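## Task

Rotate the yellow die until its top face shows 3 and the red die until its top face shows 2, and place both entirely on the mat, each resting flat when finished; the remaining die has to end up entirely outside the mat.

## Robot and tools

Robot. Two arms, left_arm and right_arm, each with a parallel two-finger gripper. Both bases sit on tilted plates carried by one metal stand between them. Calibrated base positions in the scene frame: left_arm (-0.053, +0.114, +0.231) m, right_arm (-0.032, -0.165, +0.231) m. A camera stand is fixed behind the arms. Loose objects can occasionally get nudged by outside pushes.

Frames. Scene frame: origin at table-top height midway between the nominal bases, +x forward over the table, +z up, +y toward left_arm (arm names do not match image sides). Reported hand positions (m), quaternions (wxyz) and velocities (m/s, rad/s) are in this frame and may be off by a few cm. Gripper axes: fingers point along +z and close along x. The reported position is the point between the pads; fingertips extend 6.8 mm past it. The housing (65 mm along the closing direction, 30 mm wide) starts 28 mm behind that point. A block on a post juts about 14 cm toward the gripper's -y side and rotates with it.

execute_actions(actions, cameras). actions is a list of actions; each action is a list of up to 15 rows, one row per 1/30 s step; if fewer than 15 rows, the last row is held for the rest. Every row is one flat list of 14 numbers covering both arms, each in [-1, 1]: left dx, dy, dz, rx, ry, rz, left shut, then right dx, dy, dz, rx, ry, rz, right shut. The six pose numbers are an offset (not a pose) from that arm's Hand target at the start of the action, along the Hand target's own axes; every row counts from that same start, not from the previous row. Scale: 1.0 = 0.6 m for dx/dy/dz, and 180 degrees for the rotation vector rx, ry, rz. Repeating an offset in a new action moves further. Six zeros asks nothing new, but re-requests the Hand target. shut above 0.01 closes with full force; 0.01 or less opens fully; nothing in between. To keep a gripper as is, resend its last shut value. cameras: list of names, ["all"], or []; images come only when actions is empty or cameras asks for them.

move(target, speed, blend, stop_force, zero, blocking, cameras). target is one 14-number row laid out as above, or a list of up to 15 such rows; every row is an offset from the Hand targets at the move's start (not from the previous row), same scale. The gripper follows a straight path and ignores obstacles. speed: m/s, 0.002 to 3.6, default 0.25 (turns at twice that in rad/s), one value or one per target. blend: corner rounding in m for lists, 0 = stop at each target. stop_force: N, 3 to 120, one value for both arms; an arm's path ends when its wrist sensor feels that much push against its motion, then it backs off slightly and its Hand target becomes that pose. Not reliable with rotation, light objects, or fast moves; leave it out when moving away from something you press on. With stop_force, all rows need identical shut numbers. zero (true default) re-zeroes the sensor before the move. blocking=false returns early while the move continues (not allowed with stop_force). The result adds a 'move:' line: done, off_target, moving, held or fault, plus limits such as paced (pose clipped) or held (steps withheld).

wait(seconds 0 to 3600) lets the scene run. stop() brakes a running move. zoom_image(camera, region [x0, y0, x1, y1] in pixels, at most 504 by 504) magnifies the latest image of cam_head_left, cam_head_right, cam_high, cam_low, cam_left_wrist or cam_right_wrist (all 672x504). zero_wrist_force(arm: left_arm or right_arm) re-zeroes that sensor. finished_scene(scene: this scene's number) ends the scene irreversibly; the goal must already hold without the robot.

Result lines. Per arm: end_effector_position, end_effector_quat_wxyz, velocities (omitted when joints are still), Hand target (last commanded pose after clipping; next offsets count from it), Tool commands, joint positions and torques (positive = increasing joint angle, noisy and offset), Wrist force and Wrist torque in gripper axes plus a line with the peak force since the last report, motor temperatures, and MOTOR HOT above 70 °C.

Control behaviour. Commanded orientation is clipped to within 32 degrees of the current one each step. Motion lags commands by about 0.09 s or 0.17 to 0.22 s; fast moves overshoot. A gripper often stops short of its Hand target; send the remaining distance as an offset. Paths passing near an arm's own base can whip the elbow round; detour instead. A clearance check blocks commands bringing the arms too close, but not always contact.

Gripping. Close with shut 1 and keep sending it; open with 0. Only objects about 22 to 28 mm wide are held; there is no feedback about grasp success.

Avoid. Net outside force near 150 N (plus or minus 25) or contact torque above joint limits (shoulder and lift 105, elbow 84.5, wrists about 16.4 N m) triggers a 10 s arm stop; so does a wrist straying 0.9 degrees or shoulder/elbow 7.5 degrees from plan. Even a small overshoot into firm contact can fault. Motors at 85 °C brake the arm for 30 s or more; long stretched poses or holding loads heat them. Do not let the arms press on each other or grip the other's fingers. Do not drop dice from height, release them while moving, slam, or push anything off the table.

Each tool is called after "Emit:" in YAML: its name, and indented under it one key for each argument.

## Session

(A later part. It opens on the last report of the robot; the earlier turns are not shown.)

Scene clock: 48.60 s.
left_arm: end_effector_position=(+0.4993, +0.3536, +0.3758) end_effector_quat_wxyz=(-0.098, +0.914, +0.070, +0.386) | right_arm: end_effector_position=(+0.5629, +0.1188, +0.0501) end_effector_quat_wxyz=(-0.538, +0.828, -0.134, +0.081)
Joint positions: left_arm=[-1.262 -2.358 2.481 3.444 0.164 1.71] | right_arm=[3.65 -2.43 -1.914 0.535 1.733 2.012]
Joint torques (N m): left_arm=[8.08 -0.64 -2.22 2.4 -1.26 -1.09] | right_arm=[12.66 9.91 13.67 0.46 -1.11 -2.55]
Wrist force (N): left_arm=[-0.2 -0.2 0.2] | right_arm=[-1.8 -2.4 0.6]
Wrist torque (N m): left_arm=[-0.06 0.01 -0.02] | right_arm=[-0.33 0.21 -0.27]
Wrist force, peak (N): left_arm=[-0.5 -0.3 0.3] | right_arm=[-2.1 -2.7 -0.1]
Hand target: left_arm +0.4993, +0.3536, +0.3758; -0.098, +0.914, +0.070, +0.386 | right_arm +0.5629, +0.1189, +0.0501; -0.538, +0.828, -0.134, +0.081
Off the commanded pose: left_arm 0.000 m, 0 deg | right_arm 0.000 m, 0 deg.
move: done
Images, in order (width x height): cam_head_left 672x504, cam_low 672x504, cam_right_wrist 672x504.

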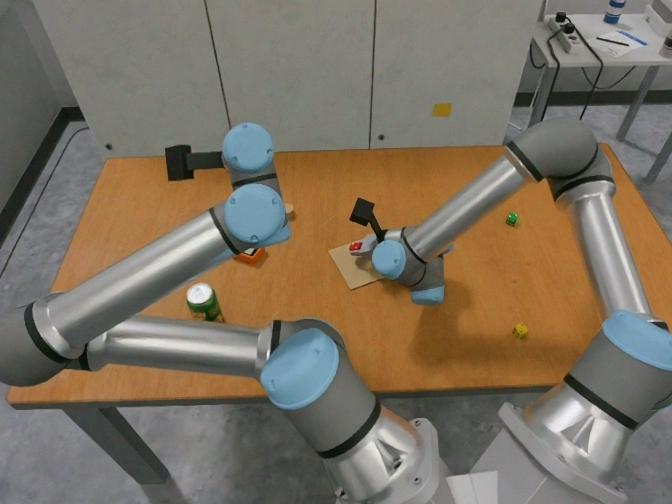

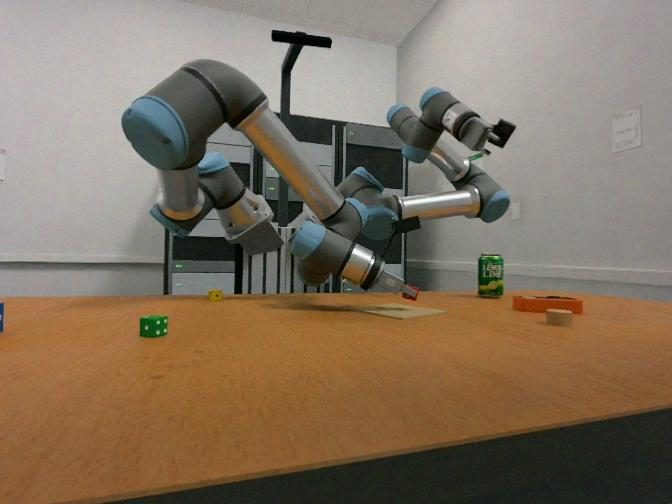

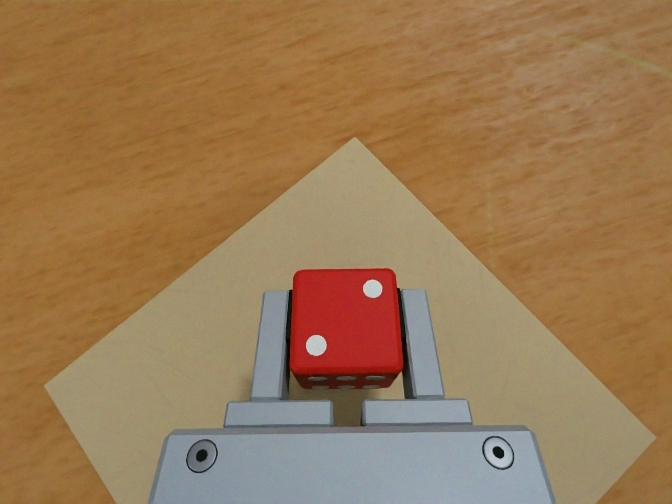

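Emit:
move:
  target: [0,0,0,0,0,0,0,0,0.0584,0.026,0,0,0,1]
  speed: 0.02
  stop_force: 5
  cameras: ["cam_low","cam_right_wrist"]

Emit:
zoom_image:
  camera: "cam_low"
  region: [280, 190, 460, 325]

Scene clock: 51.37 s.
left_arm: end_effector_position=(+0.4993, +0.3536, +0.3758) end_effector_quat_wxyz=(-0.098, +0.914, +0.070, +0.386) | right_arm: end_effector_position=(+0.5627, +0.1189, +0.0303) end_effector_quat_wxyz=(-0.538, +0.828, -0.134, +0.081)
Joint positions: left_arm=[-1.262 -2.358 2.481 3.444 0.164 1.71] | right_arm=[3.622 -2.465 -1.885 0.539 1.754 1.995]
Joint torques (N m): left_arm=[6.79 1.45 -1.25 2.56 -1.3 -0.86] | right_arm=[41.53 53.81 -8.51 0.26 -1.81 2.24]
Wrist force (N): left_arm=[-0.4 -0.1 0.2] | right_arm=[-2.7 -7.0 -0.4]
Wrist torque (N m): left_arm=[-0.04 0.03 -0.02] | right_arm=[-0.30 0.22 -0.30]
Wrist force, peak (N): left_arm=[-0.3 -0.2 0.5] | right_arm=[-1.0 -10.0 -5.3]
Hand target: left_arm +0.4993, +0.3536, +0.3758; -0.098, +0.914, +0.070, +0.386 | right_arm +0.5627, +0.1189, +0.0303; -0.538, +0.828, -0.134, +0.081 (not the last commanded pose)
Off the commanded pose: left_arm 0.000 m, 0 deg | right_arm 0.019 m, 0 deg.
move: contact (right_arm)

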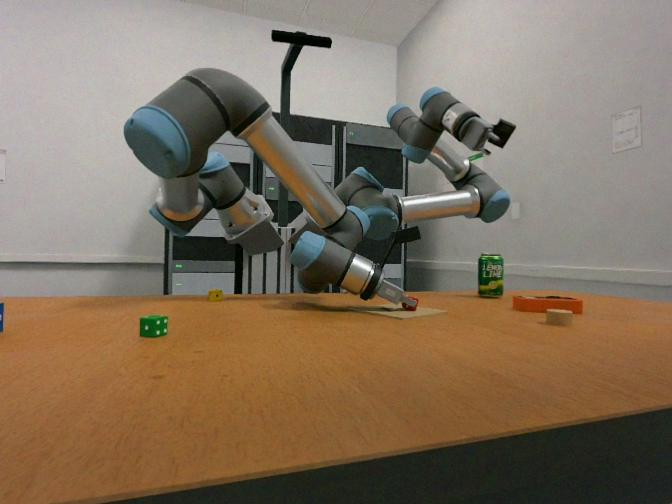

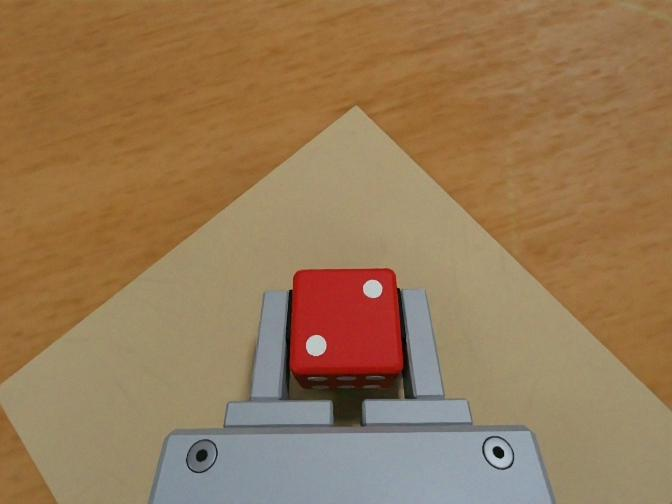

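Scaled by 2.800 from the camera's image (finer frame: 960x720).

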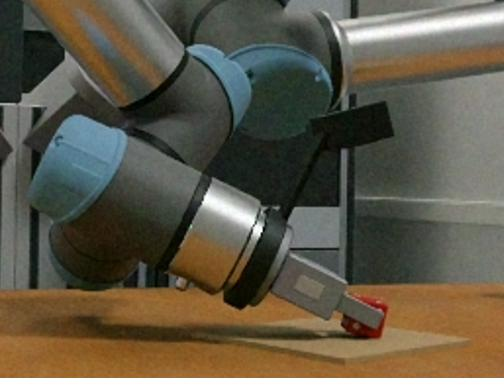

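Emit:
execute_actions:
  actions:
    - [[0,0,0,0,0,0,0,0,0,0,0,0,0,0]]

Emit:
move:
  target:
    - [0,0,0,0,0,0,0,0,0,-0.1,0,0,0,0]
    - [0,0,0,0,0,0,0,0,-0.15,-0.25,0,0,0,0]
  speed: 0.2
  blend: [0.02,0]
  cameras: ["cam_low","cam_right_wrist","cam_high"]

Scene clock: 52.77 s.
left_arm: end_effector_position=(+0.4993, +0.3536, +0.3758) end_effector_quat_wxyz=(-0.098, +0.914, +0.070, +0.386) | right_arm: end_effector_position=(+0.5627, +0.1189, +0.0303) end_effector_quat_wxyz=(-0.538, +0.828, -0.134, +0.081)
Joint positions: left_arm=[-1.262 -2.358 2.481 3.444 0.164 1.71] | right_arm=[3.622 -2.465 -1.885 0.539 1.754 1.995]
Joint torques (N m): left_arm=[7.84 -0.03 -3.68 2.54 -1 -1.3] | right_arm=[41.06 53.47 -7.5 1.6 3.38 2]
Wrist force (N): left_arm=[0.0 0.0 0.3] | right_arm=[-1.7 -2.1 0.5]
Wrist torque (N m): left_arm=[-0.03 -0.01 -0.02] | right_arm=[-0.29 0.20 -0.26]
Wrist force, peak (N): left_arm=[-0.3 -0.2 0.6] | right_arm=[-2.5 -7.1 -0.5]
Hand target: left_arm +0.4993, +0.3536, +0.3758; -0.098, +0.914, +0.070, +0.386 | right_arm +0.5627, +0.1189, +0.0303; -0.538, +0.828, -0.134, +0.081
Off the commanded pose: left_arm 0.000 m, 0 deg | right_arm 0.000 m, 0 deg.

Scene clock: 54.37 s.
left_arm: end_effector_position=(+0.4993, +0.3536, +0.3758) end_effector_quat_wxyz=(-0.098, +0.914, +0.070, +0.386) | right_arm: end_effector_position=(+0.5332, +0.0230, +0.1735) end_effector_quat_wxyz=(-0.538, +0.828, -0.134, +0.081)
Joint positions: left_arm=[-1.262 -2.358 2.481 3.444 0.164 1.71] | right_arm=[3.749 -2.021 -2.247 0.467 1.655 2.073]
Joint torques (N m): left_arm=[7.46 -0.33 -3.55 2.57 -1.34 -0.94] | right_arm=[36.38 42.16 -6.67 0.31 -1.39 2.34]
Wrist force (N): left_arm=[-0.1 -0.1 0.2] | right_arm=[-2.1 -2.0 0.5]
Wrist torque (N m): left_arm=[-0.04 0.01 -0.03] | right_arm=[-0.29 0.22 -0.43]
Wrist force, peak (N): left_arm=[-0.2 -0.4 0.5] | right_arm=[-1.8 -2.8 1.4]
Hand target: left_arm +0.4993, +0.3536, +0.3758; -0.098, +0.914, +0.070, +0.386 | right_arm +0.5332, +0.0230, +0.1736; -0.538, +0.828, -0.134, +0.081
Off the commanded pose: left_arm 0.000 m, 0 deg | right_arm 0.000 m, 0 deg.
move: done
Images, in order (width x height): cam_high 672x504, cam_low 672x504, cam_right_wrist 672x504.

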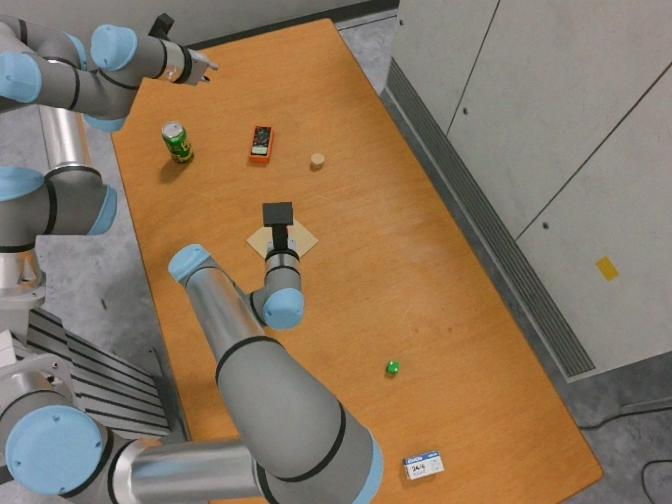

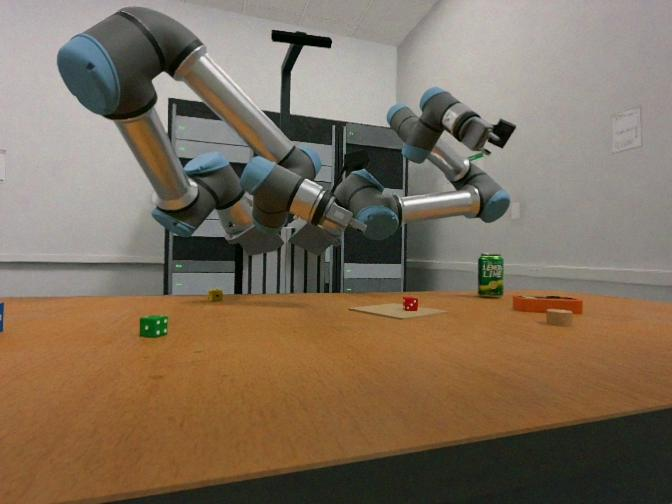

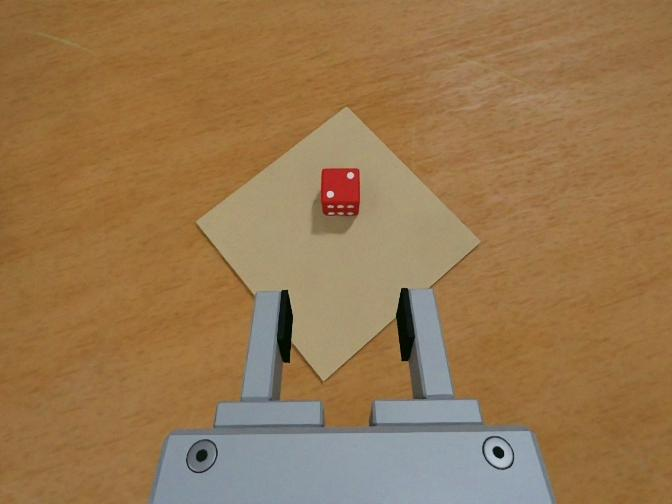

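Emit:
move:
  target: [0,0,0,0,0,0,0,-0.188,0.299,-0.45,-0.016,-0.2005,-0.0956,0]
  speed: 0.3
  cameras: ["cam_low","cam_right_wrist","cam_head_left","cam_high"]

Emit:
zoom_image:
  camera: "cam_low"
  region: [100, 180, 280, 315]

Scene clock: 58.43 s.
left_arm: end_effector_position=(+0.4993, +0.3536, +0.3758) end_effector_quat_wxyz=(-0.098, +0.914, +0.070, +0.386) | right_arm: end_effector_position=(+0.3266, -0.2460, +0.1209) end_effector_quat_wxyz=(-0.515, +0.836, +0.160, -0.104)
Joint positions: left_arm=[-1.262 -2.358 2.481 3.444 0.164 1.71] | right_arm=[3.171 -1.364 -2.451 -0.779 1.916 1.074]
Joint torques (N m): left_arm=[7.74 0.8 -2.64 2.38 -1.48 -1.21] | right_arm=[-12.23 44.48 15.11 -0.3 -1.36 -2.51]
Wrist force (N): left_arm=[0.0 -0.1 0.2] | right_arm=[-2.0 -1.8 0.5]
Wrist torque (N m): left_arm=[-0.05 -0.01 -0.03] | right_arm=[-0.26 0.26 -0.25]
Wrist force, peak (N): left_arm=[-0.4 -0.3 0.6] | right_arm=[-0.6 -4.4 1.8]
Hand target: left_arm +0.4993, +0.3536, +0.3758; -0.098, +0.914, +0.070, +0.386 | right_arm +0.3266, -0.2460, +0.1209; -0.515, +0.836, +0.160, -0.104
Off the commanded pose: left_arm 0.000 m, 0 deg | right_arm 0.000 m, 0 deg.
move: done
Images, in order (width x height): cam_head_left 672x504, cam_high 672x504, cam_low 672x504, cam_right_wrist 672x504.

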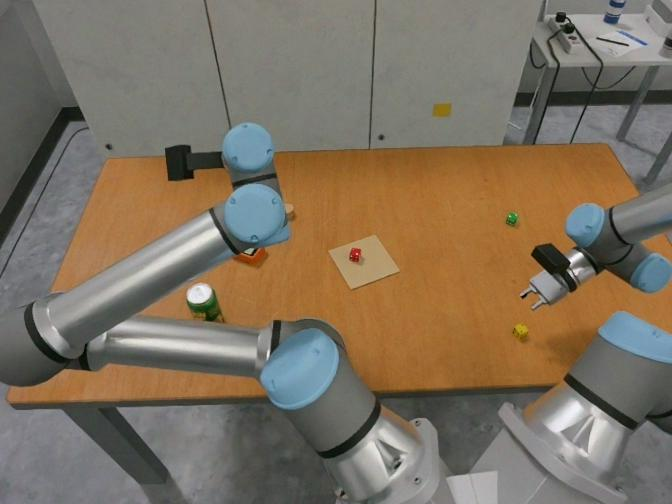

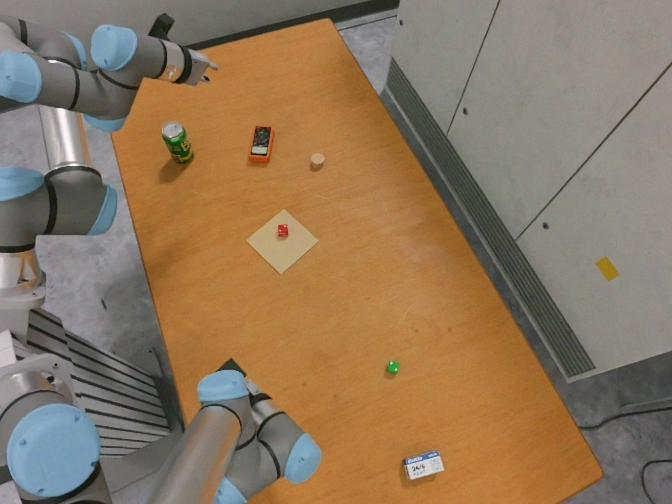

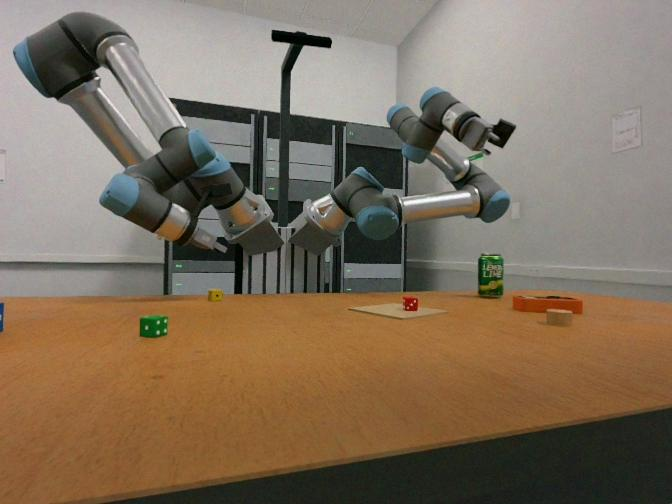

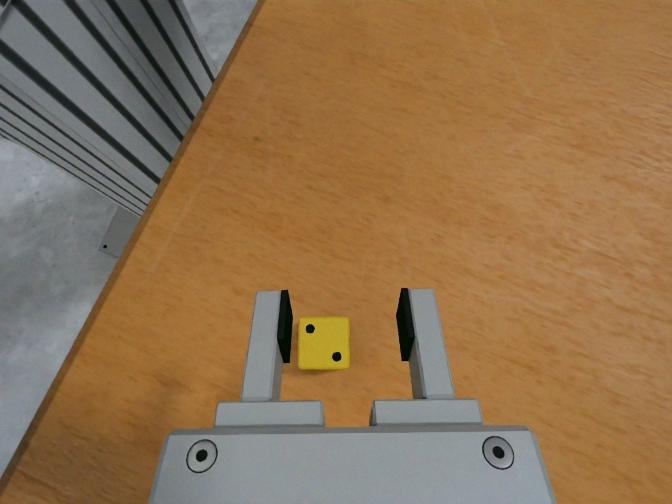

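Scaled by 2.800 from the camera's image (finer frame: 960x720).

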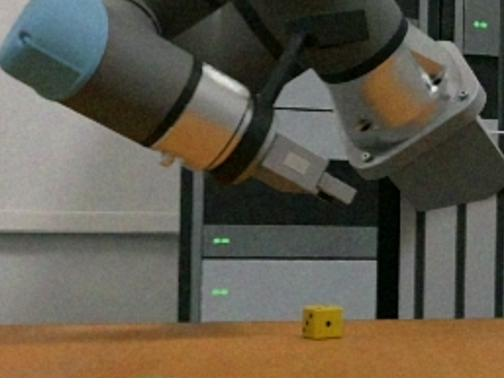

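Emit:
move:
  target: [0,0,0,0,0,0,0,-0.0142,0.1143,0.0508,0,0,0,0]
  speed: 0.15
  cameras: ["cam_low","cam_right_wrist"]

Emit:
zoom_image:
  camera: "cam_low"
  region: [140, 225, 260, 315]

Scene clock: 61.43 s.
left_arm: end_effector_position=(+0.4993, +0.3536, +0.3758) end_effector_quat_wxyz=(-0.098, +0.914, +0.070, +0.386) | right_arm: end_effector_position=(+0.3194, -0.2527, +0.0461) end_effector_quat_wxyz=(-0.515, +0.836, +0.160, -0.104)
Joint positions: left_arm=[-1.262 -2.358 2.481 3.444 0.164 1.71] | right_arm=[3.032 -1.603 -2.391 -0.65 1.929 0.926]
Joint torques (N m): left_arm=[7.56 2.62 -2.9 2.51 -1.3 -1.16] | right_arm=[-10.14 7.12 10.93 2.71 3.72 -2.37]
Wrist force (N): left_arm=[-0.1 -0.2 0.3] | right_arm=[-1.9 -2.1 0.0]
Wrist torque (N m): left_arm=[-0.06 0.01 -0.02] | right_arm=[-0.30 0.21 -0.26]
Wrist force, peak (N): left_arm=[-0.4 -0.1 0.5] | right_arm=[-2.5 -2.8 0.0]
Hand target: left_arm +0.4993, +0.3536, +0.3758; -0.098, +0.914, +0.070, +0.386 | right_arm +0.3194, -0.2527, +0.0460; -0.515, +0.836, +0.160, -0.104
Off the commanded pose: left_arm 0.000 m, 0 deg | right_arm 0.000 m, 0 deg.
move: done

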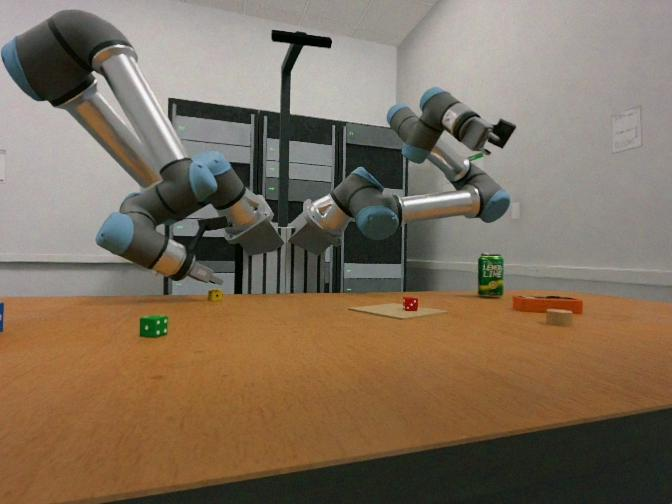

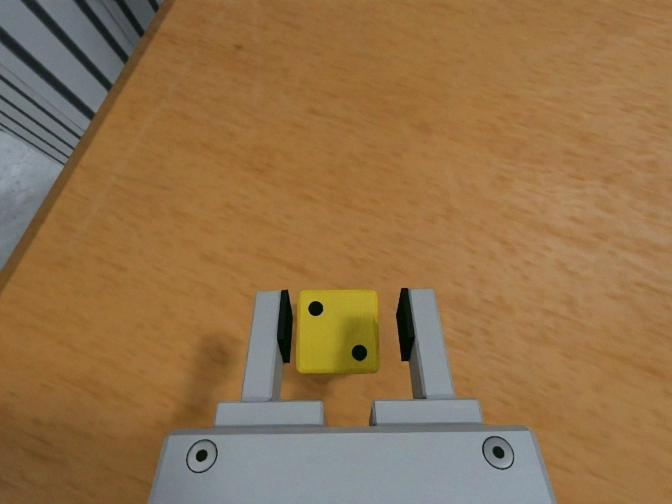

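Scaled by 4.200 from the camera's image (finer frame: 960x720).

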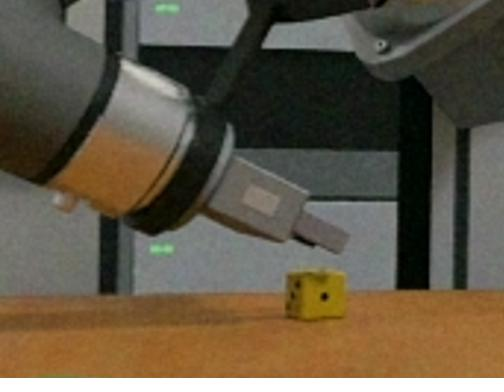

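Emit:
move:
  target: [0,0,0,0,0,0,0,-0.004,0.049,0.0175,0,0,0,0]
  speed: 0.08

Emit:
execute_actions:
  actions:
    - [[0,0,0,0,0,0,0,0,0,0,0,0,0,1]]
  cameras: ["cam_low","cam_right_wrist"]

Emit:
zoom_image:
  camera: "cam_low"
  region: [140, 225, 260, 315]

Scene clock: 64.13 s.
left_arm: end_effector_position=(+0.4993, +0.3536, +0.3758) end_effector_quat_wxyz=(-0.098, +0.914, +0.070, +0.386) | right_arm: end_effector_position=(+0.3183, -0.2572, +0.0151) end_effector_quat_wxyz=(-0.515, +0.836, +0.160, -0.104)
Joint positions: left_arm=[-1.262 -2.358 2.481 3.444 0.164 1.71] | right_arm=[2.982 -1.696 -2.349 -0.619 1.932 0.873]
Joint torques (N m): left_arm=[6.64 0.61 -2.02 2.55 -1.36 -1.13] | right_arm=[-7.34 7.95 6.16 2.66 3.84 -2.3]
Wrist force (N): left_arm=[-0.2 -0.1 0.3] | right_arm=[-2.2 -2.2 0.1]
Wrist torque (N m): left_arm=[-0.05 0.02 -0.02] | right_arm=[-0.32 0.24 -0.26]
Wrist force, peak (N): left_arm=[-0.6 -0.1 0.3] | right_arm=[-2.3 -2.3 0.4]
Hand target: left_arm +0.4993, +0.3536, +0.3758; -0.098, +0.914, +0.070, +0.386 | right_arm +0.3183, -0.2572, +0.0150; -0.515, +0.836, +0.160, -0.104
Off the commanded pose: left_arm 0.000 m, 0 deg | right_arm 0.000 m, 0 deg.
move: done

Scene clock: 64.83 s.
left_arm: end_effector_position=(+0.4993, +0.3536, +0.3758) end_effector_quat_wxyz=(-0.098, +0.914, +0.070, +0.386) | right_arm: end_effector_position=(+0.3183, -0.2572, +0.0150) end_effector_quat_wxyz=(-0.515, +0.836, +0.160, -0.104)
Joint positions: left_arm=[-1.262 -2.358 2.481 3.444 0.164 1.71] | right_arm=[2.982 -1.696 -2.349 -0.619 1.932 0.873]
Joint torques (N m): left_arm=[8.54 1.13 -2.41 2.39 -1.2 -1.2] | right_arm=[-9.46 7.89 8.33 2.42 -0.6 -2.35]
Wrist force (N): left_arm=[-0.3 -0.1 0.4] | right_arm=[-2.0 -8.0 -4.4]
Wrist torque (N m): left_arm=[-0.04 0.02 -0.02] | right_arm=[-0.31 0.25 -0.32]
Wrist force, peak (N): left_arm=[-0.4 -0.1 0.5] | right_arm=[-2.2 -8.6 -4.4]
Hand target: left_arm +0.4993, +0.3536, +0.3758; -0.098, +0.914, +0.070, +0.386 | right_arm +0.3183, -0.2572, +0.0150; -0.515, +0.836, +0.160, -0.104
Off the commanded pose: left_arm 0.000 m, 0 deg | right_arm 0.000 m, 0 deg.

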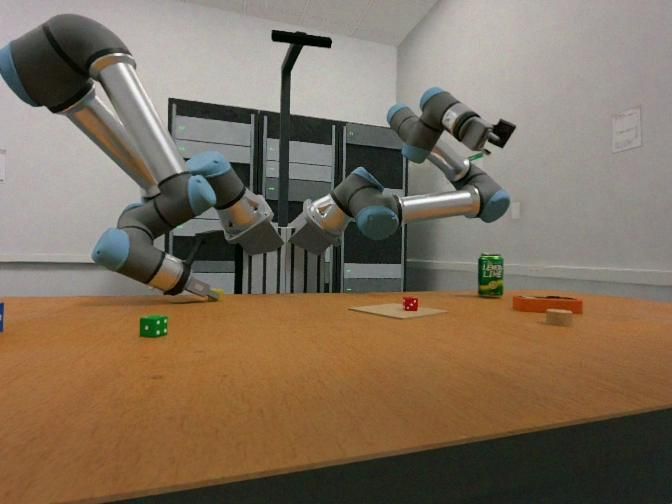

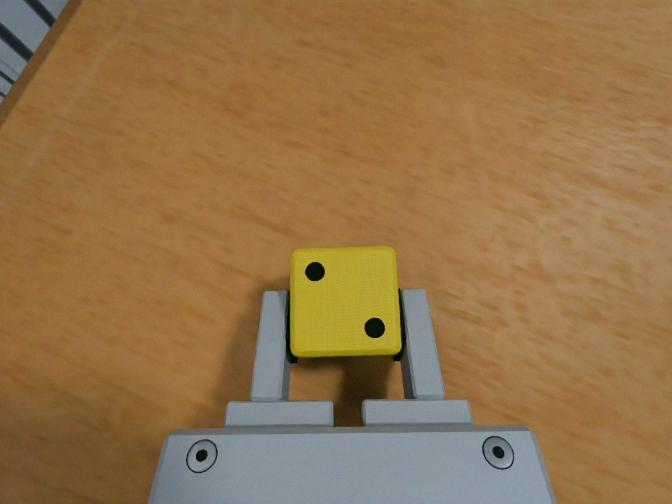

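Scaled by 4.200 from the camera's image (finer frame: 960x720).

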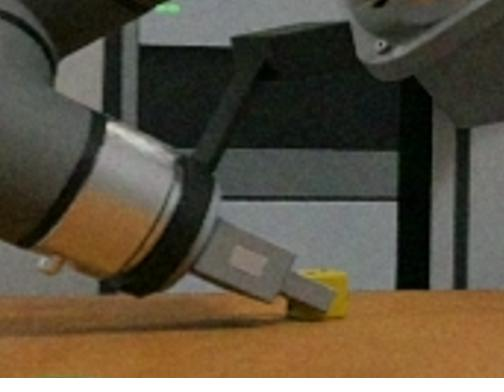

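Emit:
move:
  target:
    - [0,0,0,0,0,0,0,0,-0.104,-0.053,0,0,0,1]
    - [0,0,0,0,0,0,0,0.5545,-0.354,0.2357,-0.4148,0.0975,0.219,1]
  speed: 0.35
  blend: [0.03,0]
  cameras: ["cam_low","cam_right_wrist","cam_head_left"]

Emit:
zoom_image:
  camera: "cam_low"
  region: [300, 170, 480, 325]

Scene clock: 68.60 s.
left_arm: end_effector_position=(+0.4993, +0.3536, +0.3758) end_effector_quat_wxyz=(-0.098, +0.914, +0.070, +0.386) | right_arm: end_effector_position=(+0.5449, +0.0733, +0.1386) end_effector_quat_wxyz=(+0.129, +0.979, -0.154, -0.026)
Joint positions: left_arm=[-1.262 -2.358 2.481 3.444 0.164 1.71] | right_arm=[4.032 -2.162 -1.681 -1.458 0.669 3.17]
Joint torques (N m): left_arm=[8.52 0.98 -3.48 2.53 -1.26 -1.41] | right_arm=[16.99 6.65 24.02 0.22 2 2.36]
Wrist force (N): left_arm=[-0.4 -0.1 0.0] | right_arm=[-2.9 -0.2 0.0]
Wrist torque (N m): left_arm=[-0.04 0.03 -0.02] | right_arm=[0.20 0.40 -0.28]
Wrist force, peak (N): left_arm=[-0.4 -0.5 0.5] | right_arm=[-2.3 -8.7 -4.3]
Hand target: left_arm +0.4993, +0.3536, +0.3758; -0.098, +0.914, +0.070, +0.386 | right_arm +0.5449, +0.0733, +0.1386; +0.129, +0.979, -0.155, -0.026
Off the commanded pose: left_arm 0.000 m, 0 deg | right_arm 0.000 m, 0 deg.
move: done
Images, in order (width x height): cam_head_left 672x504, cam_low 672x504, cam_right_wrist 672x504.

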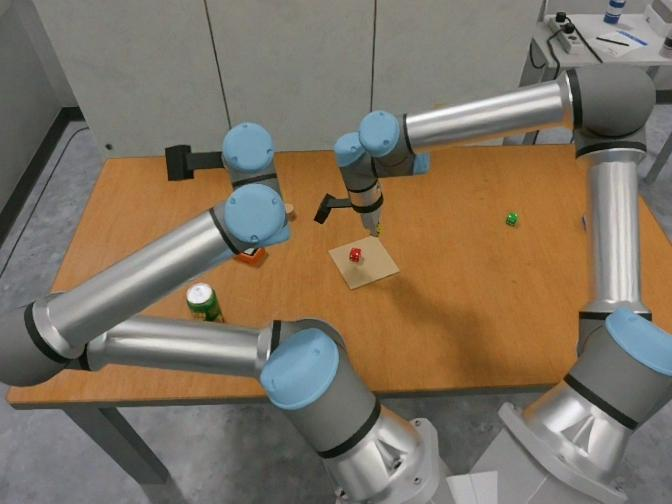

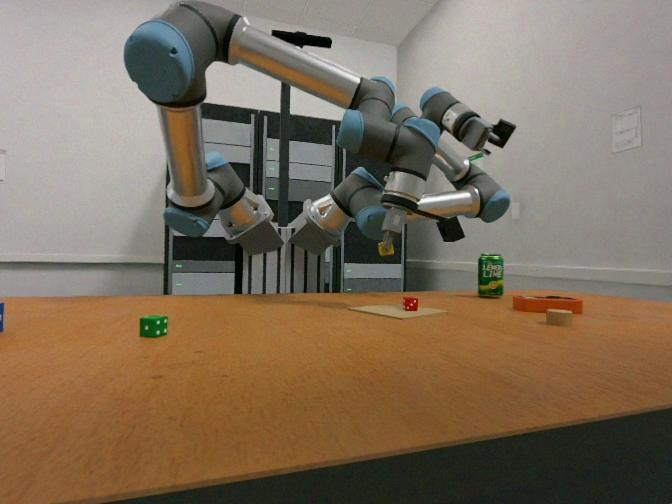

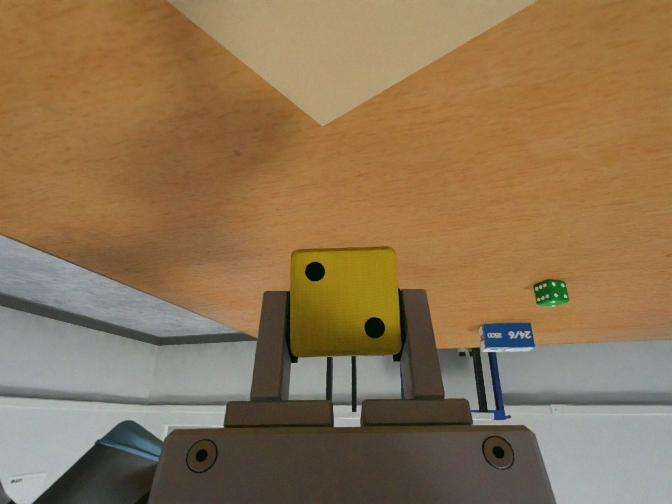

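Scaled by 2.800 from the camera's image (finer frame: 960x720).

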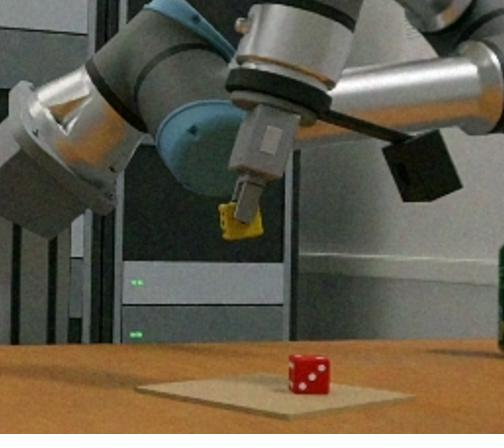

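Emit:
move:
  target: [0,0,0,0,0,0,0,0,-0.0388,0.1449,0,0,0,1]
  speed: 0.15

Emit:
move:
  target: [0,0,0,0,0,0,0,0,-0.0194,0.0725,0,0,0,1]
  speed: 0.02
  stop_force: 5
  cameras: ["cam_low","cam_right_wrist"]

Emit:
zoom_image:
  camera: "cam_low"
  region: [320, 220, 480, 330]

Scene clock: 71.53 s.
left_arm: end_effector_position=(+0.4993, +0.3536, +0.3758) end_effector_quat_wxyz=(-0.098, +0.914, +0.070, +0.386) | right_arm: end_effector_position=(+0.5439, +0.0734, +0.0487) end_effector_quat_wxyz=(+0.129, +0.979, -0.155, -0.026)
Joint positions: left_arm=[-1.262 -2.358 2.481 3.444 0.164 1.71] | right_arm=[3.921 -2.279 -1.702 -1.193 0.613 3.01]
Joint torques (N m): left_arm=[7.65 0.62 -3.28 2.71 -1.28 -1.3] | right_arm=[16.34 9.21 21.69 3.28 -2.03 -2.47]
Wrist force (N): left_arm=[-0.1 -0.1 0.3] | right_arm=[-2.7 0.2 0.3]
Wrist torque (N m): left_arm=[-0.04 0.01 -0.02] | right_arm=[0.22 0.39 -0.11]
Wrist force, peak (N): left_arm=[-0.3 0.0 0.6] | right_arm=[-3.3 -0.3 -0.2]
Hand target: left_arm +0.4993, +0.3536, +0.3758; -0.098, +0.914, +0.070, +0.386 | right_arm +0.5439, +0.0734, +0.0486; +0.129, +0.979, -0.155, -0.026
Off the commanded pose: left_arm 0.000 m, 0 deg | right_arm 0.000 m, 0 deg.
move: done

Scene clock: 73.63 s.
left_arm: end_effector_position=(+0.4993, +0.3536, +0.3758) end_effector_quat_wxyz=(-0.098, +0.914, +0.070, +0.386) | right_arm: end_effector_position=(+0.5437, +0.0734, +0.0316) end_effector_quat_wxyz=(+0.129, +0.979, -0.155, -0.026)
Joint positions: left_arm=[-1.262 -2.358 2.481 3.444 0.164 1.71] | right_arm=[3.9 -2.304 -1.7 -1.142 0.604 2.977]
Joint torques (N m): left_arm=[7.42 1.59 -3.38 2.35 -1.43 -1.14] | right_arm=[46.3 50.91 -3.47 0.02 1.92 2.1]
Wrist force (N): left_arm=[-0.1 -0.2 0.3] | right_arm=[-5.2 1.5 -6.8]
Wrist torque (N m): left_arm=[-0.06 0.01 -0.03] | right_arm=[0.16 0.38 -0.08]
Wrist force, peak (N): left_arm=[-0.6 -0.2 0.4] | right_arm=[-8.0 6.4 -18.9]
Hand target: left_arm +0.4993, +0.3536, +0.3758; -0.098, +0.914, +0.070, +0.386 | right_arm +0.5437, +0.0734, +0.0316; +0.129, +0.979, -0.155, -0.026 (not the last commanded pose)
Off the commanded pose: left_arm 0.000 m, 0 deg | right_arm 0.028 m, 0 deg.
move: contact (right_arm)

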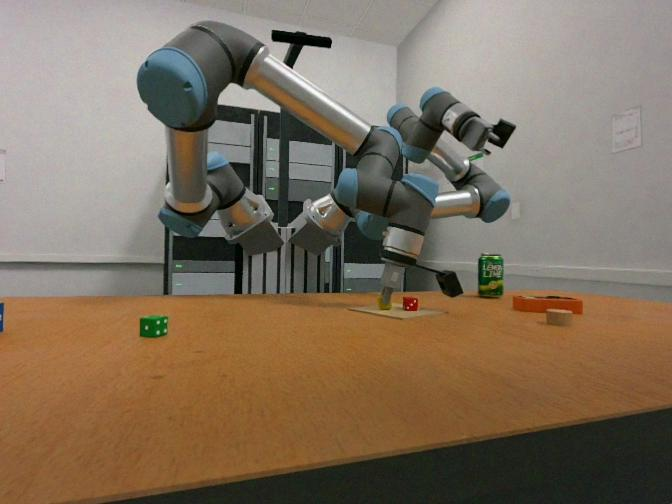

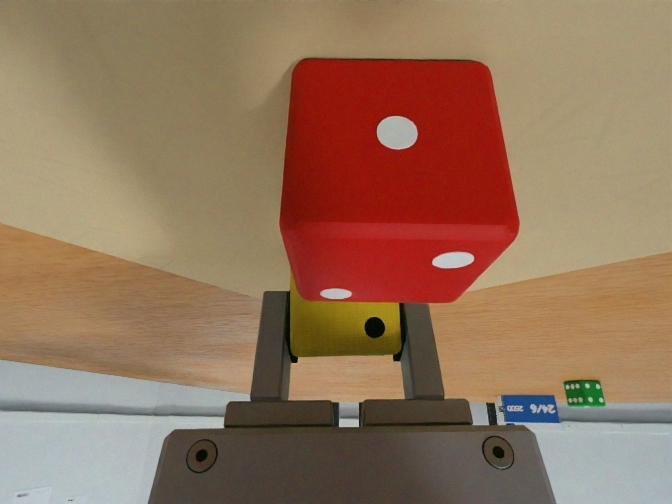

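Scaled by 3.150 from the camera's image (finer frame: 960x720).

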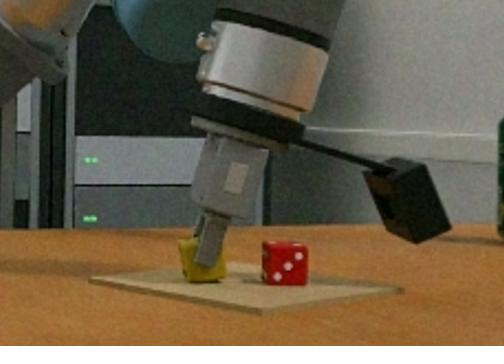

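Emit:
execute_actions:
  actions:
    - [[0,0,0,0,0,0,0,0,0,0,0,0,0,0]]

Emit:
move:
  target: [0,0,0,0,0,0,0,0,0.06,-0.25,0,0,0,0]
  speed: 0.2
  cameras: ["cam_head_left","cam_low","cam_high","cam_right_wrist"]

Emit:
zoom_image:
  camera: "cam_head_left"
  region: [310, 210, 430, 300]

Emit:
zoom_image:
  camera: "cam_low"
  region: [340, 270, 460, 330]

Scene clock: 75.23 s.
left_arm: end_effector_position=(+0.4993, +0.3536, +0.3758) end_effector_quat_wxyz=(-0.098, +0.914, +0.070, +0.386) | right_arm: end_effector_position=(+0.5437, +0.0734, +0.0316) end_effector_quat_wxyz=(+0.129, +0.979, -0.155, -0.026)
Joint positions: left_arm=[-1.262 -2.358 2.481 3.444 0.164 1.71] | right_arm=[3.9 -2.304 -1.7 -1.142 0.604 2.977]
Joint torques (N m): left_arm=[6.82 1.05 -3.64 2.36 -1.23 -0.86] | right_arm=[46.84 52.24 -2.08 0.03 1.88 2.1]
Wrist force (N): left_arm=[-0.2 0.0 0.3] | right_arm=[-2.6 0.1 0.2]
Wrist torque (N m): left_arm=[-0.03 0.02 -0.03] | right_arm=[0.20 0.37 -0.09]
Wrist force, peak (N): left_arm=[-0.2 -0.4 0.5] | right_arm=[-5.4 1.4 -7.0]
Hand target: left_arm +0.4993, +0.3536, +0.3758; -0.098, +0.914, +0.070, +0.386 | right_arm +0.5437, +0.0734, +0.0316; +0.129, +0.979, -0.155, -0.026
Off the commanded pose: left_arm 0.000 m, 0 deg | right_arm 0.000 m, 0 deg.

Scene clock: 76.70 s.
left_arm: end_effector_position=(+0.4993, +0.3536, +0.3758) end_effector_quat_wxyz=(-0.098, +0.914, +0.070, +0.386) | right_arm: end_effector_position=(+0.5466, +0.0770, +0.1857) end_effector_quat_wxyz=(+0.129, +0.979, -0.155, -0.026)
Joint positions: left_arm=[-1.262 -2.358 2.481 3.444 0.164 1.71] | right_arm=[4.091 -2.125 -1.639 -1.596 0.703 3.246]
Joint torques (N m): left_arm=[7.45 -0.15 -3.83 2.35 -1.16 -1.19] | right_arm=[50.79 47.2 27.09 0.09 2.55 2.57]
Wrist force (N): left_arm=[-0.1 0.1 0.2] | right_arm=[-2.7 -0.3 -0.4]
Wrist torque (N m): left_arm=[-0.03 0.01 -0.03] | right_arm=[0.20 0.39 -0.26]
Wrist force, peak (N): left_arm=[-0.5 -0.2 0.4] | right_arm=[-2.9 -0.4 1.1]
Hand target: left_arm +0.4993, +0.3536, +0.3758; -0.098, +0.914, +0.070, +0.386 | right_arm +0.5466, +0.0770, +0.1858; +0.129, +0.979, -0.155, -0.026
Off the commanded pose: left_arm 0.000 m, 0 deg | right_arm 0.000 m, 0 deg.
move: done
Images, in order (width x height): cam_head_left 672x504, cam_high 672x504, cam_low 672x504, cam_right_wrist 672x504.

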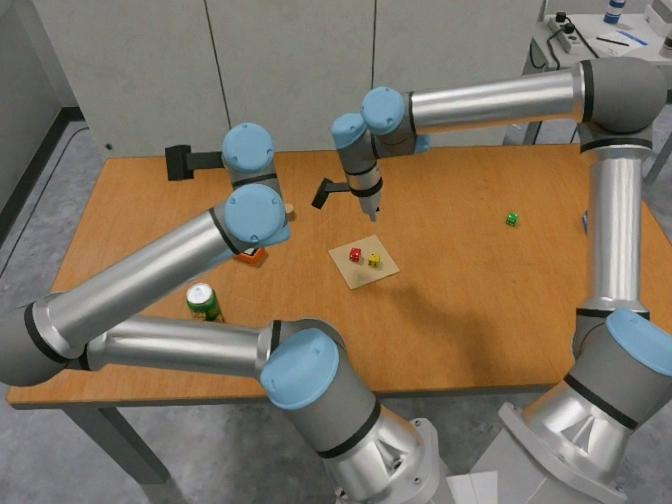

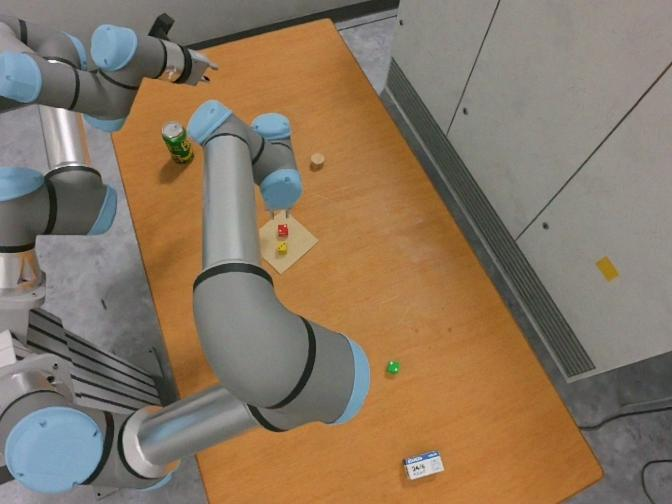

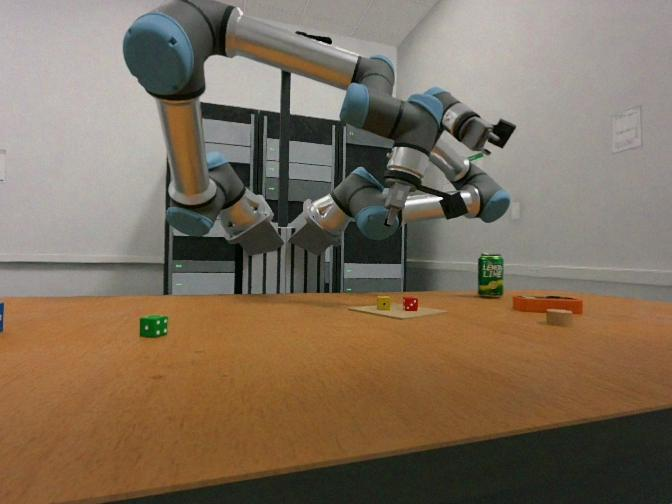

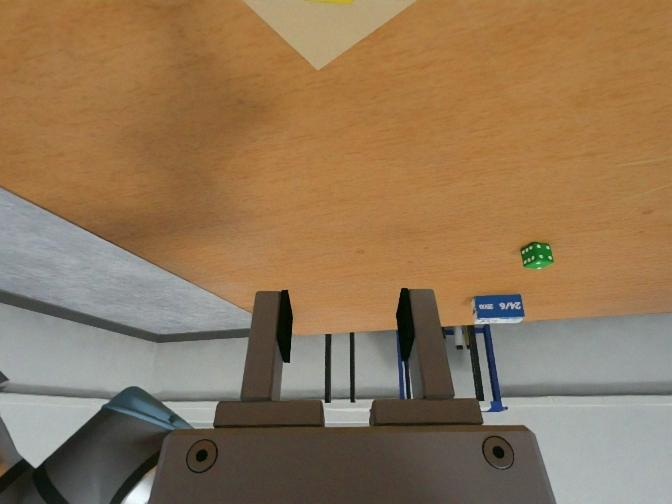

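Scaled by 4.200 from the camera's image (finer frame: 960x720).

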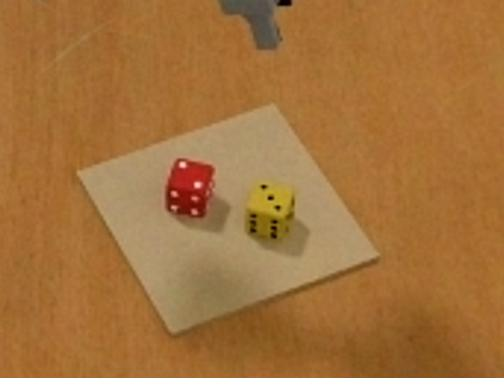

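Scaled by 4.200 from the camera's image (finer frame: 960x720).

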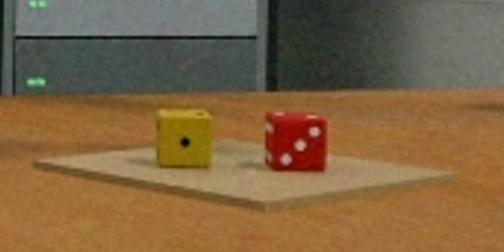

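Both correct and flat.

Emit:
finished_scene:
  scene: 1

The scene is finished: the task was done.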